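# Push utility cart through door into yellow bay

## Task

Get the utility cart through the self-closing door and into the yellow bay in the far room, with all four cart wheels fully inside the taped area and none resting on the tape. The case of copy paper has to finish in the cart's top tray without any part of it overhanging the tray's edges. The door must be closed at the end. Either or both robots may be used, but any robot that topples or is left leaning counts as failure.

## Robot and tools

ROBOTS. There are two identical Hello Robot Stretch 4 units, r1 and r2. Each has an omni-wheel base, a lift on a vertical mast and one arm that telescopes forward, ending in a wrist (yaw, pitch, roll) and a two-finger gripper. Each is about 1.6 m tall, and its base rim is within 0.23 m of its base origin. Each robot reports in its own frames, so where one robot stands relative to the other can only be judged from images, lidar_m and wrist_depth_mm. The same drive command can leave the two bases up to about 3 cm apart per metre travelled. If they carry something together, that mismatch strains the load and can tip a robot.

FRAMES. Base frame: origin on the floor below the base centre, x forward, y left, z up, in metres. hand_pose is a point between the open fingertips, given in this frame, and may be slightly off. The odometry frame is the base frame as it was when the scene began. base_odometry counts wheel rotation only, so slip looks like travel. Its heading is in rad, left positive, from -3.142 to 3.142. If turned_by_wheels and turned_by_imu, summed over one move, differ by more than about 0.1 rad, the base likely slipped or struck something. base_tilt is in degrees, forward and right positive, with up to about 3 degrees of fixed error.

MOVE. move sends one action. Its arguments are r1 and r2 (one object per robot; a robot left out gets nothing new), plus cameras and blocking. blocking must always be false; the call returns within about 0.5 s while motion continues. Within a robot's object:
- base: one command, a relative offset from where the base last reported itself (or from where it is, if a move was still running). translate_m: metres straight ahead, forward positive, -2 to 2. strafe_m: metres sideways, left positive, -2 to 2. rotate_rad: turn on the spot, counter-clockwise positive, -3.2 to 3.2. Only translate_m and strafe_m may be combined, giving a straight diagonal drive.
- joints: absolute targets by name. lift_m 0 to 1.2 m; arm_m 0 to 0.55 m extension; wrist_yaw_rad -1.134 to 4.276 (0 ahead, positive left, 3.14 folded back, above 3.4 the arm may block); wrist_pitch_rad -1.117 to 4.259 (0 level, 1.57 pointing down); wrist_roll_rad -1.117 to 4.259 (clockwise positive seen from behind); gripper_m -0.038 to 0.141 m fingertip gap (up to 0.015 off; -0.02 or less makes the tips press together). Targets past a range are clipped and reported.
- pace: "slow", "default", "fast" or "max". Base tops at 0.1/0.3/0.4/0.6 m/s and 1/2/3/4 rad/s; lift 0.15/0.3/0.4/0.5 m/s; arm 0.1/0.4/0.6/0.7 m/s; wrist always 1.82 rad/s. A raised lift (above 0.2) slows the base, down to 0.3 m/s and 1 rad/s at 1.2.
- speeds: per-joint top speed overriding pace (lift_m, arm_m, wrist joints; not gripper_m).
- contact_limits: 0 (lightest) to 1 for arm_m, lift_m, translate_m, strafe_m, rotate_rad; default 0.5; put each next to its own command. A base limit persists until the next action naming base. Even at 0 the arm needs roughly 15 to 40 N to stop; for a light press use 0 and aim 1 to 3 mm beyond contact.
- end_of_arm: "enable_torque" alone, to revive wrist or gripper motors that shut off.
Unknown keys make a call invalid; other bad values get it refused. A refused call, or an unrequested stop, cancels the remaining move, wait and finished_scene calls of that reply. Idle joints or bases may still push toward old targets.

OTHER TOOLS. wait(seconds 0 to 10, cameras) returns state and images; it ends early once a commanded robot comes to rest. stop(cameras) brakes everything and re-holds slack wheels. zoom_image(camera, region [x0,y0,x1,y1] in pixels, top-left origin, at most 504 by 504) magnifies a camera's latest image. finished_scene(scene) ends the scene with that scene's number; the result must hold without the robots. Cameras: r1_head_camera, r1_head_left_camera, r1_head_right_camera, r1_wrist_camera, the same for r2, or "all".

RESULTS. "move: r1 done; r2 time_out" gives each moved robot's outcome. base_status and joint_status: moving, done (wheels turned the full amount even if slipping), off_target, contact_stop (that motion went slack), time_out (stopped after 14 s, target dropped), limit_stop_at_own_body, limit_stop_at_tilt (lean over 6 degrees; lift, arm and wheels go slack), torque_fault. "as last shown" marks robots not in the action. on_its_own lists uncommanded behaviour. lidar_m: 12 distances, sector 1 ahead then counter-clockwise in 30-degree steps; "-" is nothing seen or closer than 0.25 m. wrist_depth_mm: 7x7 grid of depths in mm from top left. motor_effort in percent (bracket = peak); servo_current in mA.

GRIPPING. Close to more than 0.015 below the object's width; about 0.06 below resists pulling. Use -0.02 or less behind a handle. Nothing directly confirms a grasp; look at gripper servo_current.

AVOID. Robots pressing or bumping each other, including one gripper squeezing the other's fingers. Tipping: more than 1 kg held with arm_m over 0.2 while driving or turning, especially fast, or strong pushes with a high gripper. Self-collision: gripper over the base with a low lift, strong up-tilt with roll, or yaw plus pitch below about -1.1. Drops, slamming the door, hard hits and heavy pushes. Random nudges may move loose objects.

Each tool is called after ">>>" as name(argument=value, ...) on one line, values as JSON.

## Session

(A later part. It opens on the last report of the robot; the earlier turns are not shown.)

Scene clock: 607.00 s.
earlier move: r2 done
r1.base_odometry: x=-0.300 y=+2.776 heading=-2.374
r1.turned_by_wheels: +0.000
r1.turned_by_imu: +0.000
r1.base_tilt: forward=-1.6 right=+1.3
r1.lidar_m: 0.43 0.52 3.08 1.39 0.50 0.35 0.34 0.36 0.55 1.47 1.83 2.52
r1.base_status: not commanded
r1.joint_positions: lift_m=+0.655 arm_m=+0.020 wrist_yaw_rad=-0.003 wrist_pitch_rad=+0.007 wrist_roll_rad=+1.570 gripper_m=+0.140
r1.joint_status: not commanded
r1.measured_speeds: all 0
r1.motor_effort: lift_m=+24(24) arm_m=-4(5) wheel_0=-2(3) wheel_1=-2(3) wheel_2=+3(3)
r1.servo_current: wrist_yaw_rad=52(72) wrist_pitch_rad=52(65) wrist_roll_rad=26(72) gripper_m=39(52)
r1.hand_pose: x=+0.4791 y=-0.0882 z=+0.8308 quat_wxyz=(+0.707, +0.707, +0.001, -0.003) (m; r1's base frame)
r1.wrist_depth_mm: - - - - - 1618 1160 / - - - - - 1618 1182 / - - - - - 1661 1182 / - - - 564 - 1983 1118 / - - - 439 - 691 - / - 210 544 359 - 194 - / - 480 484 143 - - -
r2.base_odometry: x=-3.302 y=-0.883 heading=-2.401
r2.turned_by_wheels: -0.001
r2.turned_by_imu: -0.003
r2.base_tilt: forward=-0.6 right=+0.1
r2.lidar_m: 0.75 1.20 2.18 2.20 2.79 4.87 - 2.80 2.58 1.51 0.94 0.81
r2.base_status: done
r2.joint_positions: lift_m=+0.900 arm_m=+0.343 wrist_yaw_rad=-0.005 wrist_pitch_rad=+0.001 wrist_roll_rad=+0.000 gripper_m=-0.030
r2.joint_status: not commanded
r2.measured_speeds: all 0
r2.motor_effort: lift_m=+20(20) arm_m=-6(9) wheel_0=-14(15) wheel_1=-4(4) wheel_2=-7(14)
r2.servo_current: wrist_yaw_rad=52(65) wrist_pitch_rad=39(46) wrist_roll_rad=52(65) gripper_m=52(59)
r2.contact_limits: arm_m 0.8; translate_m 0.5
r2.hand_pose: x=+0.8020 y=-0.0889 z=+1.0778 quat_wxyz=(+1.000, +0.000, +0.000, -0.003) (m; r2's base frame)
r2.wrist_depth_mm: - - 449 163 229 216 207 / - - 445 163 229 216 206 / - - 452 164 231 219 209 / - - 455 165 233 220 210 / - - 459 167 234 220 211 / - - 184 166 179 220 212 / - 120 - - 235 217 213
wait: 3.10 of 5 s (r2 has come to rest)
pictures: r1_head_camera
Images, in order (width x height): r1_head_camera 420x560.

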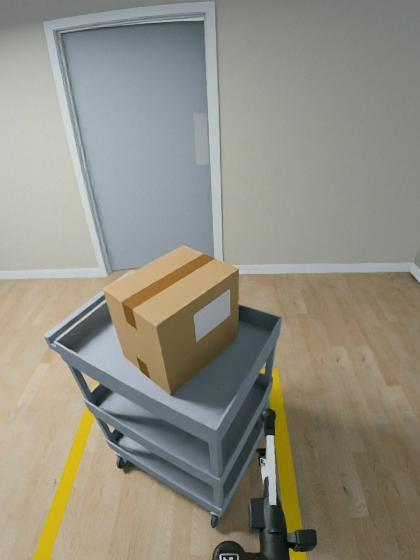

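>>> move(blocking=false, r2={"base":{"translate_m":0.11,"strafe_m":-0.025},"pace":"slow","contact_limits":{"translate_m":0.3}}, cameras=[])

>>> wait(seconds=4, cameras=["r1_head_camera"])

>>> zoom_image(camera="r1_head_camera", region=[40, 0, 240, 290])

Scene clock: 613.37 s.
move: r2 moving
r1: as last shown
r1.lidar_m: 0.46 0.55 3.07 1.38 0.53 0.36 0.33 0.35 0.50 1.49 1.83 2.51
r1.motor_effort: lift_m=+24(24) arm_m=-4(5) wheel_0=-2(3) wheel_1=-2(2) wheel_2=+3(3)
r1.servo_current: wrist_yaw_rad=52(59) wrist_pitch_rad=52(59) wrist_roll_rad=52(59) gripper_m=39(52)
r1.wrist_depth_mm: - - - - - 1618 1182 / - - - - - 1618 1160 / - - - - - 1661 1205 / - - - 559 - 1921 1138 / - - - 439 - 699 - / - 209 549 357 - 195 - / - 477 480 143 - - -
r2.base_odometry: x=-3.313 y=-0.889 heading=-2.402
r2.turned_by_wheels: -0.001
r2.turned_by_imu: -0.001
r2.base_tilt: forward=-0.6 right=+0.1
r2.lidar_m: 0.74 1.20 2.16 2.18 2.81 4.89 - 2.82 2.58 1.53 0.95 0.80
r2.base_status: translate_m moving; strafe_m moving
r2.joint_positions: lift_m=+0.900 arm_m=+0.343 wrist_yaw_rad=-0.005 wrist_pitch_rad=+0.001 wrist_roll_rad=+0.000 gripper_m=-0.030
r2.joint_status: not commanded
r2.measured_speeds: translate_m=+0.048 strafe_m=-0.011 rotate_rad=+0.000 lift_m=+0.000 arm_m=+0.000 wrist_yaw_rad=+0.000 wrist_pitch_rad=+0.000 wrist_roll_rad=+0.000
r2.motor_effort: lift_m=+20(20) arm_m=-6(6) wheel_0=-4(15) wheel_1=+1(4) wheel_2=-13(13)
r2.servo_current: wrist_yaw_rad=52(59) wrist_pitch_rad=39(39) wrist_roll_rad=46(59) gripper_m=46(59)
r2.contact_limits: arm_m 0.8; translate_m 0.3
r2.hand_pose: x=+0.8020 y=-0.0889 z=+1.0778 quat_wxyz=(+1.000, +0.000, +0.000, -0.003) (m; r2's base frame)
r2.wrist_depth_mm: - 473 433 163 228 214 205 / - 473 436 163 229 216 - / - 480 442 165 231 217 207 / - - 442 164 233 218 209 / - - 442 166 234 220 209 / - - 185 166 179 219 211 / - - 452 - 233 216 211
pictures: none
No camera images: "cameras" was empty.

Scene clock: 615.37 s.
earlier move: r2 done
r1.base_odometry: x=-0.300 y=+2.776 heading=-2.374
r1.turned_by_wheels: +0.000
r1.turned_by_imu: +0.000
r1.base_tilt: forward=-1.5 right=+1.3
r1.lidar_m: 0.45 0.52 3.08 1.39 0.52 0.38 0.33 0.37 0.53 1.48 1.84 2.52
r1.base_status: not commanded
r1.joint_positions: lift_m=+0.655 arm_m=+0.020 wrist_yaw_rad=-0.003 wrist_pitch_rad=+0.007 wrist_roll_rad=+1.570 gripper_m=+0.140
r1.joint_status: not commanded
r1.measured_speeds: all 0
r1.motor_effort: lift_m=+24(24) arm_m=-4(5) wheel_0=-2(3) wheel_1=-2(3) wheel_2=+3(3)
r1.servo_current: wrist_yaw_rad=39(72) wrist_pitch_rad=46(59) wrist_roll_rad=33(72) gripper_m=39(52)
r1.hand_pose: x=+0.4791 y=-0.0882 z=+0.8308 quat_wxyz=(+0.707, +0.707, +0.001, -0.003) (m; r1's base frame)
r1.wrist_depth_mm: - - - - - 1618 1138 / - - - - - 1661 1205 / - - - - - 1618 1182 / - - - 564 - - 1118 / - - - 439 - 707 - / - 210 549 362 - 195 - / - 480 484 143 - - -
r2.base_odometry: x=-3.401 y=-0.938 heading=-2.403
r2.turned_by_wheels: -0.001
r2.turned_by_imu: -0.002
r2.base_tilt: forward=-0.6 right=+0.1
r2.lidar_m: 0.73 1.04 2.14 2.18 2.75 4.99 - 2.81 2.61 1.36 0.88 0.77
r2.base_status: done
r2.joint_positions: lift_m=+0.900 arm_m=+0.343 wrist_yaw_rad=-0.005 wrist_pitch_rad=+0.001 wrist_roll_rad=+0.000 gripper_m=-0.030
r2.joint_status: not commanded
r2.measured_speeds: all 0
r2.motor_effort: lift_m=+20(20) arm_m=-6(6) wheel_0=-13(15) wheel_1=-3(4) wheel_2=-7(18)
r2.servo_current: wrist_yaw_rad=65(65) wrist_pitch_rad=39(46) wrist_roll_rad=46(59) gripper_m=52(59)
r2.contact_limits: arm_m 0.8; translate_m 0.3
r2.hand_pose: x=+0.8020 y=-0.0889 z=+1.0778 quat_wxyz=(+1.000, +0.000, +0.000, -0.003) (m; r2's base frame)
r2.wrist_depth_mm: 402 353 297 163 224 206 195 / 415 357 298 163 226 208 196 / 418 362 300 164 228 209 197 / 415 366 303 165 230 210 198 / 427 366 306 167 230 212 199 / 433 368 303 166 179 209 200 / 436 375 304 - 229 208 201
wait: 2.00 of 4 s (r2 has come to rest)
pictures: r1_head_camera
Images, in order (width x height): r1_head_camera 420x560.

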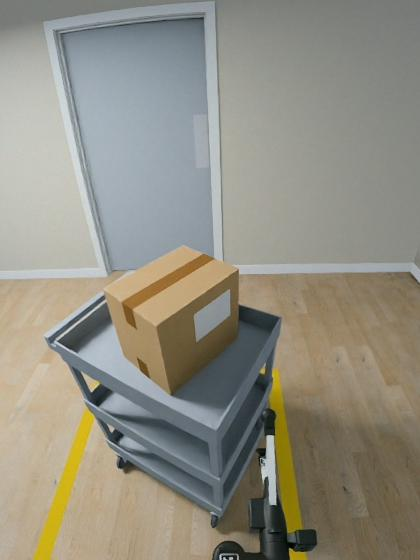

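Scaled by 1.738 from the camera's 420x560 image, which has a finer 600x800 frame.

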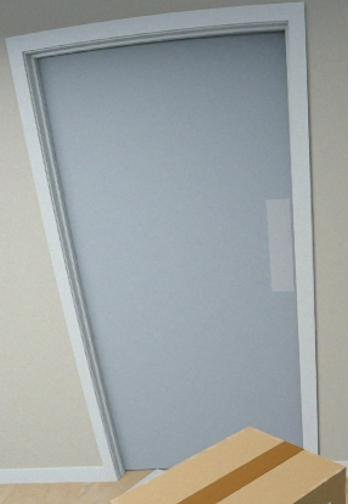

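>>> move(blocking=false, r2={"base":{"translate_m":0.06,"strafe_m":-0.017},"pace":"slow","contact_limits":{"translate_m":0.25}}, cameras=[])

>>> wait(seconds=3, cameras=[])

>>> wait(seconds=0.3, cameras=["r1_head_camera","r2_wrist_camera","r2_head_camera"])

Scene clock: 620.20 s.
move: r2 moving
r1: as last shown
r1.base_tilt: forward=-1.6 right=+1.3
r1.lidar_m: 0.44 0.54 3.08 1.43 0.47 0.36 0.34 0.35 0.53 1.51 1.83 2.53
r1.motor_effort: lift_m=+24(24) arm_m=-4(5) wheel_0=-3(3) wheel_1=-2(3) wheel_2=+3(3)
r1.servo_current: wrist_yaw_rad=46(65) wrist_pitch_rad=59(59) wrist_roll_rad=39(65) gripper_m=46(46)
r1.wrist_depth_mm: - - - - - 1661 1160 / - - - - - 1661 1182 / - - - - - 1618 1182 / - - - 559 - 1921 1138 / - - - 436 - 699 - / - 211 549 359 - 194 - / - 484 488 143 - - -
r2.base_odometry: x=-3.412 y=-0.944 heading=-2.404
r2.turned_by_wheels: -0.001
r2.turned_by_imu: -0.001
r2.base_tilt: forward=-0.6 right=+0.1
r2.lidar_m: 0.74 1.07 2.15 2.16 2.76 5.01 - 2.82 2.60 1.34 0.88 0.77
r2.base_status: translate_m moving; strafe_m moving
r2.joint_positions: lift_m=+0.900 arm_m=+0.343 wrist_yaw_rad=-0.005 wrist_pitch_rad=+0.001 wrist_roll_rad=+0.000 gripper_m=-0.030
r2.joint_status: not commanded
r2.measured_speeds: translate_m=+0.048 strafe_m=-0.014 rotate_rad=+0.001 lift_m=+0.000 arm_m=+0.000 wrist_yaw_rad=+0.000 wrist_pitch_rad=+0.000 wrist_roll_rad=+0.000
r2.motor_effort: lift_m=+20(20) arm_m=-6(6) wheel_0=-4(12) wheel_1=-1(3) wheel_2=-14(14)
r2.servo_current: wrist_yaw_rad=52(59) wrist_pitch_rad=39(46) wrist_roll_rad=52(59) gripper_m=52(59)
r2.contact_limits: arm_m 0.8; translate_m 0.25
r2.hand_pose: x=+0.8020 y=-0.0889 z=+1.0778 quat_wxyz=(+1.000, +0.000, +0.000, -0.003) (m; r2's base frame)
r2.wrist_depth_mm: 387 343 286 163 224 206 195 / 394 343 287 162 225 207 194 / 399 347 291 165 227 208 196 / 407 349 291 164 228 208 197 / 410 351 294 166 229 210 198 / 410 353 185 167 180 209 198 / 413 359 298 - 229 206 199
pictures: none
No camera images: "cameras" was empty.

Scene clock: 621.53 s.
earlier move: r2 done
r1.base_odometry: x=-0.300 y=+2.776 heading=-2.374
r1.turned_by_wheels: +0.000
r1.turned_by_imu: +0.000
r1.base_tilt: forward=-1.5 right=+1.3
r1.lidar_m: 0.46 0.54 3.06 1.38 0.50 0.37 0.32 0.34 0.52 1.50 1.84 2.52
r1.base_status: not commanded
r1.joint_positions: lift_m=+0.655 arm_m=+0.020 wrist_yaw_rad=-0.003 wrist_pitch_rad=+0.007 wrist_roll_rad=+1.570 gripper_m=+0.140
r1.joint_status: not commanded
r1.measured_speeds: all 0
r1.motor_effort: lift_m=+24(24) arm_m=-4(5) wheel_0=-2(3) wheel_1=-2(3) wheel_2=+3(3)
r1.servo_current: wrist_yaw_rad=52(65) wrist_pitch_rad=46(59) wrist_roll_rad=46(65) gripper_m=39(52)
r1.hand_pose: x=+0.4791 y=-0.0882 z=+0.8308 quat_wxyz=(+0.707, +0.707, +0.001, -0.003) (m; r1's base frame)
r1.wrist_depth_mm: - - - - - 1661 1160 / - - - - - 1661 1138 / - - - - - 1708 1182 / - - - 564 - 1921 1098 / - - - 439 - 691 - / - 208 549 357 - 195 - / - 484 484 142 - - -
r2.base_odometry: x=-3.456 y=-0.966 heading=-2.404
r2.turned_by_wheels: +0.000
r2.turned_by_imu: +0.011
r2.base_tilt: forward=-0.9 right=+0.2
r2.lidar_m: 0.72 1.01 2.14 2.17 2.75 5.04 4.21 2.81 2.60 1.24 0.81 0.75
r2.base_status: done
r2.joint_positions: lift_m=+0.900 arm_m=+0.343 wrist_yaw_rad=-0.015 wrist_pitch_rad=+0.001 wrist_roll_rad=+0.000 gripper_m=-0.030
r2.joint_status: not commanded
r2.measured_speeds: all 0
r2.motor_effort: lift_m=+20(20) arm_m=+5(6) wheel_0=+4(12) wheel_1=+3(7) wheel_2=-23(24)
r2.servo_current: wrist_yaw_rad=104(104) wrist_pitch_rad=39(46) wrist_roll_rad=33(59) gripper_m=52(59)
r2.contact_limits: arm_m 0.8; translate_m 0.25
r2.hand_pose: x=+0.8008 y=-0.0919 z=+1.0778 quat_wxyz=(+1.000, +0.000, +0.000, -0.008) (m; r2's base frame)
r2.wrist_depth_mm: 329 285 244 144 206 189 177 / 330 287 246 143 207 190 178 / 327 287 247 147 210 191 180 / 330 293 249 147 211 193 180 / 340 294 249 150 210 193 182 / 342 297 183 148 179 192 183 / 349 300 253 - 211 191 184
wait: 1.33 of 3 s (r2 has come to rest)
pictures: none
No camera images: "cameras" was empty.

Scene clock: 621.83 s.
r1.base_odometry: x=-0.300 y=+2.776 heading=-2.374
r1.turned_by_wheels: +0.000
r1.turned_by_imu: +0.000
r1.base_tilt: forward=-1.6 right=+1.3
r1.lidar_m: 0.45 0.52 3.08 1.41 0.49 0.36 0.34 0.37 0.52 1.48 1.82 2.50
r1.base_status: not commanded
r1.joint_positions: lift_m=+0.655 arm_m=+0.020 wrist_yaw_rad=-0.003 wrist_pitch_rad=+0.007 wrist_roll_rad=+1.570 gripper_m=+0.140
r1.joint_status: not commanded
r1.measured_speeds: all 0
r1.motor_effort: lift_m=+24(24) arm_m=-5(5) wheel_0=-3(3) wheel_1=-2(3) wheel_2=+3(3)
r1.servo_current: wrist_yaw_rad=20(65) wrist_pitch_rad=46(59) wrist_roll_rad=65(65) gripper_m=39(52)
r1.hand_pose: x=+0.4791 y=-0.0882 z=+0.8308 quat_wxyz=(+0.707, +0.707, +0.001, -0.003) (m; r1's base frame)
r1.wrist_depth_mm: - - - - - 1661 1138 / - - - - - 1661 1160 / - - - - - 1661 1160 / - - - 559 - 1983 1118 / - - - 436 - 699 - / - 209 549 357 - 194 - / - 484 484 143 - - -
r2.base_odometry: x=-3.456 y=-0.966 heading=-2.404
r2.turned_by_wheels: +0.000
r2.turned_by_imu: +0.000
r2.base_tilt: forward=-0.9 right=+0.2
r2.lidar_m: 0.71 1.02 2.14 2.18 2.75 5.04 4.20 2.82 2.60 1.25 0.82 0.76
r2.base_status: done
r2.joint_positions: lift_m=+0.900 arm_m=+0.343 wrist_yaw_rad=-0.015 wrist_pitch_rad=+0.001 wrist_roll_rad=+0.000 gripper_m=-0.030
r2.joint_status: not commanded
r2.measured_speeds: all 0
r2.motor_effort: lift_m=+20(20) arm_m=+5(6) wheel_0=+4(12) wheel_1=+3(7) wheel_2=-23(24)
r2.servo_current: wrist_yaw_rad=91(104) wrist_pitch_rad=39(46) wrist_roll_rad=59(59) gripper_m=59(59)
r2.contact_limits: arm_m 0.8; translate_m 0.25
r2.hand_pose: x=+0.8008 y=-0.0919 z=+1.0778 quat_wxyz=(+1.000, +0.000, +0.000, -0.008) (m; r2's base frame)
r2.wrist_depth_mm: 327 285 244 144 206 188 177 / 330 286 246 143 207 189 178 / 329 289 248 146 210 191 179 / 332 290 249 147 210 192 180 / 340 294 249 150 210 194 182 / 340 298 183 148 179 193 183 / 351 290 252 - 211 190 183
wait: 0.30 s; at rest by 0.27 s
pictures: r1_head_camera, r2_head_camera, r2_wrist_camera
Images, in order (width x height): r1_head_camera 420x560, r2_head_camera 420x560, r2_wrist_camera 616x392.

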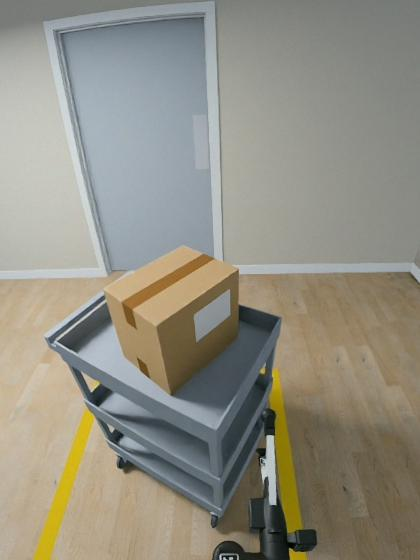

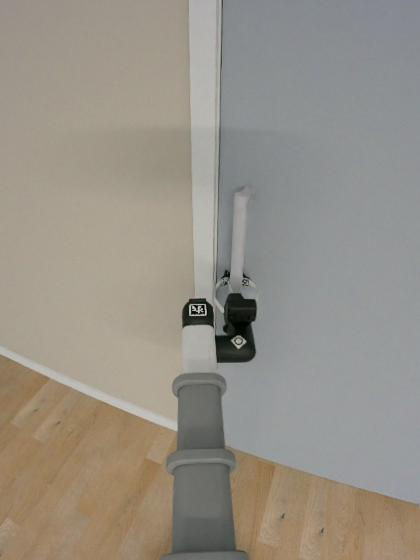

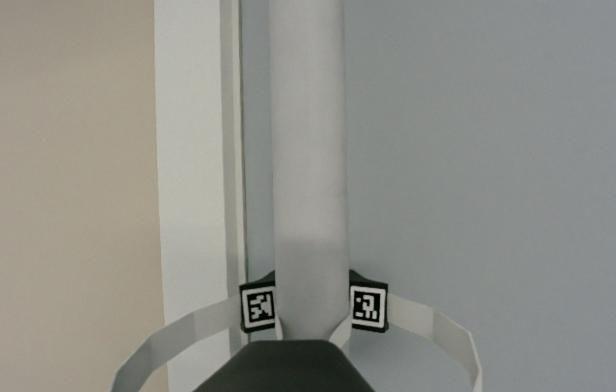

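Shut (tilt and effort show contact). Release.

>>> move(blocking=false, r2={"joints":{"gripper_m":0.1}}, cameras=[])

>>> wait(seconds=3, cameras=["r2_wrist_camera"])

>>> move(blocking=false, r2={"joints":{"arm_m":0.1},"pace":"slow"}, cameras=[])

>>> wait(seconds=3.5, cameras=["r1_head_camera","r2_wrist_camera","r1_head_left_camera"])

>>> zoom_image(camera="r1_head_camera", region=[40, 0, 240, 290])

Scene clock: 628.83 s.
move: r2 moving
r1: as last shown
r1.lidar_m: 0.43 0.54 3.08 1.38 0.50 0.37 0.32 0.37 0.52 1.50 1.84 2.51
r1.motor_effort: lift_m=+24(24) arm_m=-5(5) wheel_0=-2(3) wheel_1=-2(3) wheel_2=+3(3)
r1.servo_current: wrist_yaw_rad=46(59) wrist_pitch_rad=46(59) wrist_roll_rad=52(65) gripper_m=46(46)
r1.wrist_depth_mm: - - - - - 1618 1182 / - - - - - 1618 1160 / - - - - - 1756 1182 / - - - 564 - 1983 1138 / - - - 439 - 699 - / - 210 554 359 - 195 - / - 484 480 142 - - -
r2.base_odometry: x=-3.456 y=-0.966 heading=-2.404
r2.turned_by_wheels: +0.000
r2.turned_by_imu: +0.001
r2.base_tilt: forward=-1.1 right=+0.3
r2.lidar_m: 0.71 1.02 2.11 2.15 2.76 5.04 4.22 2.81 2.60 1.26 0.84 0.75
r2.base_status: not commanded
r2.joint_positions: lift_m=+0.900 arm_m=+0.343 wrist_yaw_rad=-0.015 wrist_pitch_rad=+0.001 wrist_roll_rad=+0.000 gripper_m=-0.003
r2.joint_status: gripper_m moving
r2.measured_speeds: all 0
r2.motor_effort: lift_m=+20(20) arm_m=+5(5) wheel_0=+4(4) wheel_1=+3(3) wheel_2=-21(23)
r2.servo_current: wrist_yaw_rad=91(98) wrist_pitch_rad=39(46) wrist_roll_rad=33(59) gripper_m=104(111)
r2.contact_limits: arm_m 0.8; translate_m 0.25
r2.hand_pose: x=+0.8008 y=-0.0919 z=+1.0778 quat_wxyz=(+1.000, +0.000, +0.000, -0.008) (m; r2's base frame)
r2.wrist_depth_mm: 327 290 248 147 209 190 179 / 334 291 249 147 210 191 180 / 338 294 251 150 212 193 182 / 342 298 253 151 214 198 183 / 342 300 253 151 213 196 184 / 351 301 188 152 181 195 185 / 357 312 252 - 215 193 -
pictures: none
No camera images: "cameras" was empty.

Scene clock: 630.33 s.
earlier move: r2 done
r1.base_odometry: x=-0.300 y=+2.776 heading=-2.374
r1.turned_by_wheels: +0.000
r1.turned_by_imu: +0.000
r1.base_tilt: forward=-1.6 right=+1.3
r1.lidar_m: 0.46 0.56 3.09 1.38 0.49 0.36 0.34 0.38 0.53 1.49 1.84 2.50
r1.base_status: not commanded
r1.joint_positions: lift_m=+0.655 arm_m=+0.020 wrist_yaw_rad=-0.003 wrist_pitch_rad=+0.007 wrist_roll_rad=+1.570 gripper_m=+0.140
r1.joint_status: not commanded
r1.measured_speeds: all 0
r1.motor_effort: lift_m=+24(24) arm_m=-5(5) wheel_0=-2(3) wheel_1=-2(3) wheel_2=+3(3)
r1.servo_current: wrist_yaw_rad=52(65) wrist_pitch_rad=52(59) wrist_roll_rad=52(65) gripper_m=46(52)
r1.hand_pose: x=+0.4791 y=-0.0882 z=+0.8308 quat_wxyz=(+0.707, +0.707, +0.001, -0.003) (m; r1's base frame)
r1.wrist_depth_mm: - - - - - 1618 1160 / - - - - - 1708 1160 / - - - - - 1618 1182 / - - - 564 - 1983 1118 / - - - 439 - 699 - / - 210 549 362 - 194 - / - 477 484 142 - - -
r2.base_odometry: x=-3.456 y=-0.966 heading=-2.404
r2.turned_by_wheels: +0.000
r2.turned_by_imu: +0.010
r2.base_tilt: forward=-1.2 right=+0.3
r2.lidar_m: 0.71 0.99 2.14 2.18 2.78 5.01 4.18 2.82 2.61 1.24 0.81 0.74
r2.base_status: not commanded
r2.joint_positions: lift_m=+0.900 arm_m=+0.343 wrist_yaw_rad=-0.015 wrist_pitch_rad=+0.001 wrist_roll_rad=+0.000 gripper_m=+0.100
r2.joint_status: all done
r2.measured_speeds: all 0
r2.motor_effort: lift_m=+20(20) arm_m=+5(6) wheel_0=+4(5) wheel_1=+3(3) wheel_2=-20(23)
r2.servo_current: wrist_yaw_rad=78(98) wrist_pitch_rad=39(52) wrist_roll_rad=52(59) gripper_m=52(137)
r2.contact_limits: arm_m 0.8; translate_m 0.25
r2.hand_pose: x=+0.8008 y=-0.0919 z=+1.0778 quat_wxyz=(+1.000, +0.000, +0.000, -0.008) (m; r2's base frame)
r2.wrist_depth_mm: 347 298 251 153 210 196 - / 349 301 253 150 212 196 184 / 343 301 255 151 212 199 185 / 355 306 256 152 213 200 187 / 362 309 257 161 216 202 186 / 364 314 196 156 168 201 189 / 366 322 259 - 220 196 190
wait: 1.50 of 3 s (r2 has come to rest)
pictures: r2_wrist_camera
Images, in order (width x height): r2_wrist_camera 616x392.

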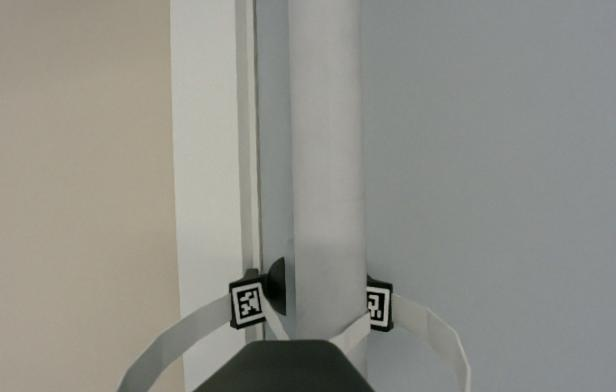

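Scene clock: 630.83 s.
move: r2 moving
r1: as last shown
r1.lidar_m: 0.46 0.52 3.06 1.42 0.52 0.37 0.33 0.35 0.51 1.47 1.82 2.54
r1.motor_effort: lift_m=+24(24) arm_m=-4(5) wheel_0=-2(3) wheel_1=-2(3) wheel_2=+3(3)
r1.servo_current: wrist_yaw_rad=46(72) wrist_pitch_rad=59(59) wrist_roll_rad=46(72) gripper_m=39(46)
r1.wrist_depth_mm: - - - - - 1661 1160 / - - - - - 1661 1160 / - - - - - 1661 1205 / - - - 559 - 1983 1118 / - - - 436 - 699 - / - 209 554 359 - 195 - / - 484 477 143 - - -
r2.base_odometry: x=-3.456 y=-0.966 heading=-2.404
r2.turned_by_wheels: +0.000
r2.turned_by_imu: +0.000
r2.base_tilt: forward=-0.7 right=+0.1
r2.lidar_m: 0.73 0.99 2.12 2.18 2.79 5.04 4.18 2.79 2.60 1.24 0.83 0.76
r2.base_status: not commanded
r2.joint_positions: lift_m=+0.900 arm_m=+0.330 wrist_yaw_rad=-0.015 wrist_pitch_rad=+0.001 wrist_roll_rad=+0.000 gripper_m=+0.100
r2.joint_status: arm_m moving
r2.measured_speeds: translate_m=+0.001 strafe_m=+0.000 rotate_rad=-0.001 lift_m=+0.000 arm_m=-0.050 wrist_yaw_rad=+0.000 wrist_pitch_rad=+0.000 wrist_roll_rad=+0.000
r2.motor_effort: lift_m=+20(20) arm_m=+0(5) wheel_0=+4(4) wheel_1=+1(3) wheel_2=-17(20)
r2.servo_current: wrist_yaw_rad=98(104) wrist_pitch_rad=33(52) wrist_roll_rad=46(59) gripper_m=52(52)
r2.contact_limits: translate_m 0.25
r2.hand_pose: x=+0.7882 y=-0.0919 z=+1.0778 quat_wxyz=(+1.000, +0.000, +0.000, -0.008) (m; r2's base frame)
r2.wrist_depth_mm: 351 307 256 158 211 200 187 / 355 309 256 160 213 200 188 / 355 312 257 163 216 202 189 / 366 315 259 166 215 202 190 / 370 315 262 249 216 205 - / 375 320 200 250 163 204 191 / 375 329 266 - 221 201 193
pictures: none
No camera images: "cameras" was empty.

Scene clock: 634.03 s.
earlier move: r2 done
r1.base_odometry: x=-0.300 y=+2.776 heading=-2.374
r1.turned_by_wheels: +0.000
r1.turned_by_imu: +0.000
r1.base_tilt: forward=-1.6 right=+1.3
r1.lidar_m: 0.42 0.53 3.08 1.37 0.51 0.36 0.33 0.36 0.53 1.49 1.81 2.52
r1.base_status: not commanded
r1.joint_positions: lift_m=+0.655 arm_m=+0.020 wrist_yaw_rad=-0.003 wrist_pitch_rad=+0.007 wrist_roll_rad=+1.570 gripper_m=+0.140
r1.joint_status: not commanded
r1.measured_speeds: all 0
r1.motor_effort: lift_m=+24(24) arm_m=-4(5) wheel_0=-2(3) wheel_1=-2(3) wheel_2=+3(3)
r1.servo_current: wrist_yaw_rad=52(72) wrist_pitch_rad=52(59) wrist_roll_rad=52(72) gripper_m=39(52)
r1.hand_pose: x=+0.4791 y=-0.0882 z=+0.8308 quat_wxyz=(+0.707, +0.707, +0.001, -0.003) (m; r1's base frame)
r1.wrist_depth_mm: - - - - - 1661 1160 / - - - - - 1661 1205 / - - - - - 1661 1160 / - - - 564 - 1983 1138 / - - - 439 - 707 - / - 210 549 359 - 195 - / - 480 480 143 - - -
r2.base_odometry: x=-3.456 y=-0.966 heading=-2.403
r2.turned_by_wheels: +0.001
r2.turned_by_imu: +0.001
r2.base_tilt: forward=-0.7 right=+0.0
r2.lidar_m: 0.73 0.99 2.13 2.20 2.80 5.03 4.18 2.84 2.60 1.23 0.85 0.76
r2.base_status: not commanded
r2.joint_positions: lift_m=+0.900 arm_m=+0.100 wrist_yaw_rad=-0.003 wrist_pitch_rad=+0.001 wrist_roll_rad=+0.000 gripper_m=+0.100
r2.joint_status: all done
r2.measured_speeds: all 0
r2.motor_effort: lift_m=+20(20) arm_m=-7(11) wheel_0=+1(4) wheel_1=-1(3) wheel_2=-5(20)
r2.servo_current: wrist_yaw_rad=46(104) wrist_pitch_rad=46(52) wrist_roll_rad=39(59) gripper_m=52(59)
r2.contact_limits: translate_m 0.25
r2.hand_pose: x=+0.5593 y=-0.0882 z=+1.0778 quat_wxyz=(+1.000, +0.000, +0.000, -0.001) (m; r2's base frame)
r2.wrist_depth_mm: - - - 469 407 379 357 / - - - 473 - 384 357 / - - - 477 - 389 362 / - - - 480 - 389 364 / - - - 477 - 387 368 / - - 188 384 186 389 368 / - - - - - 397 368
wait: 3.20 of 3.5 s (r2 has come to rest)
pictures: r1_head_camera, r1_head_left_camera, r2_wrist_camera
Images, in order (width x height): r1_head_camera 420x560, r1_head_left_camera 420x672, r2_wrist_camera 616x392.

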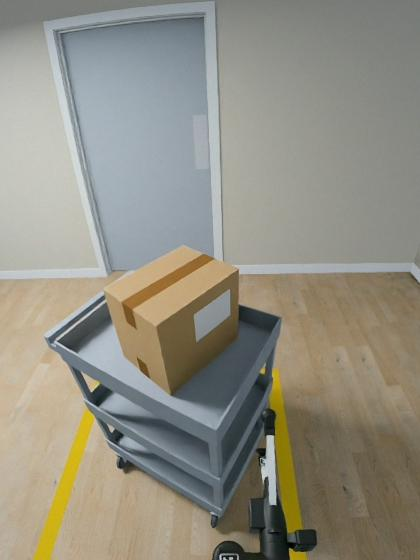

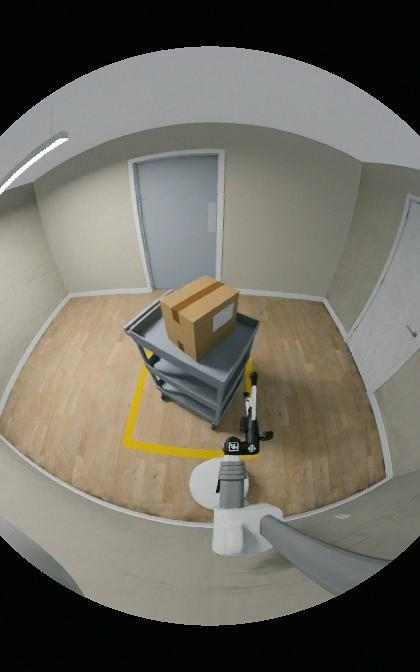

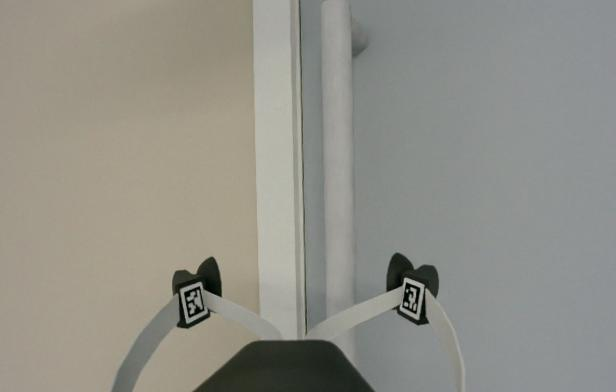

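Scaled by 1.738 from the camera's 420x560 image, which has a finer 600x800 frame.

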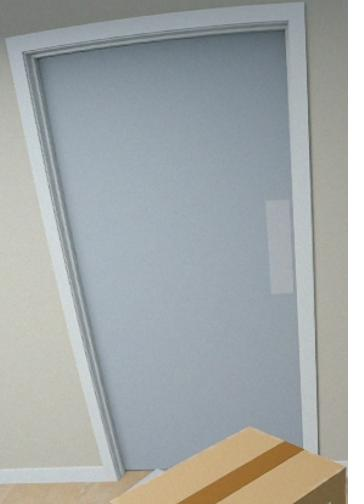

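>>> finished_scene(scene=2)

The scene is finished: the task was done.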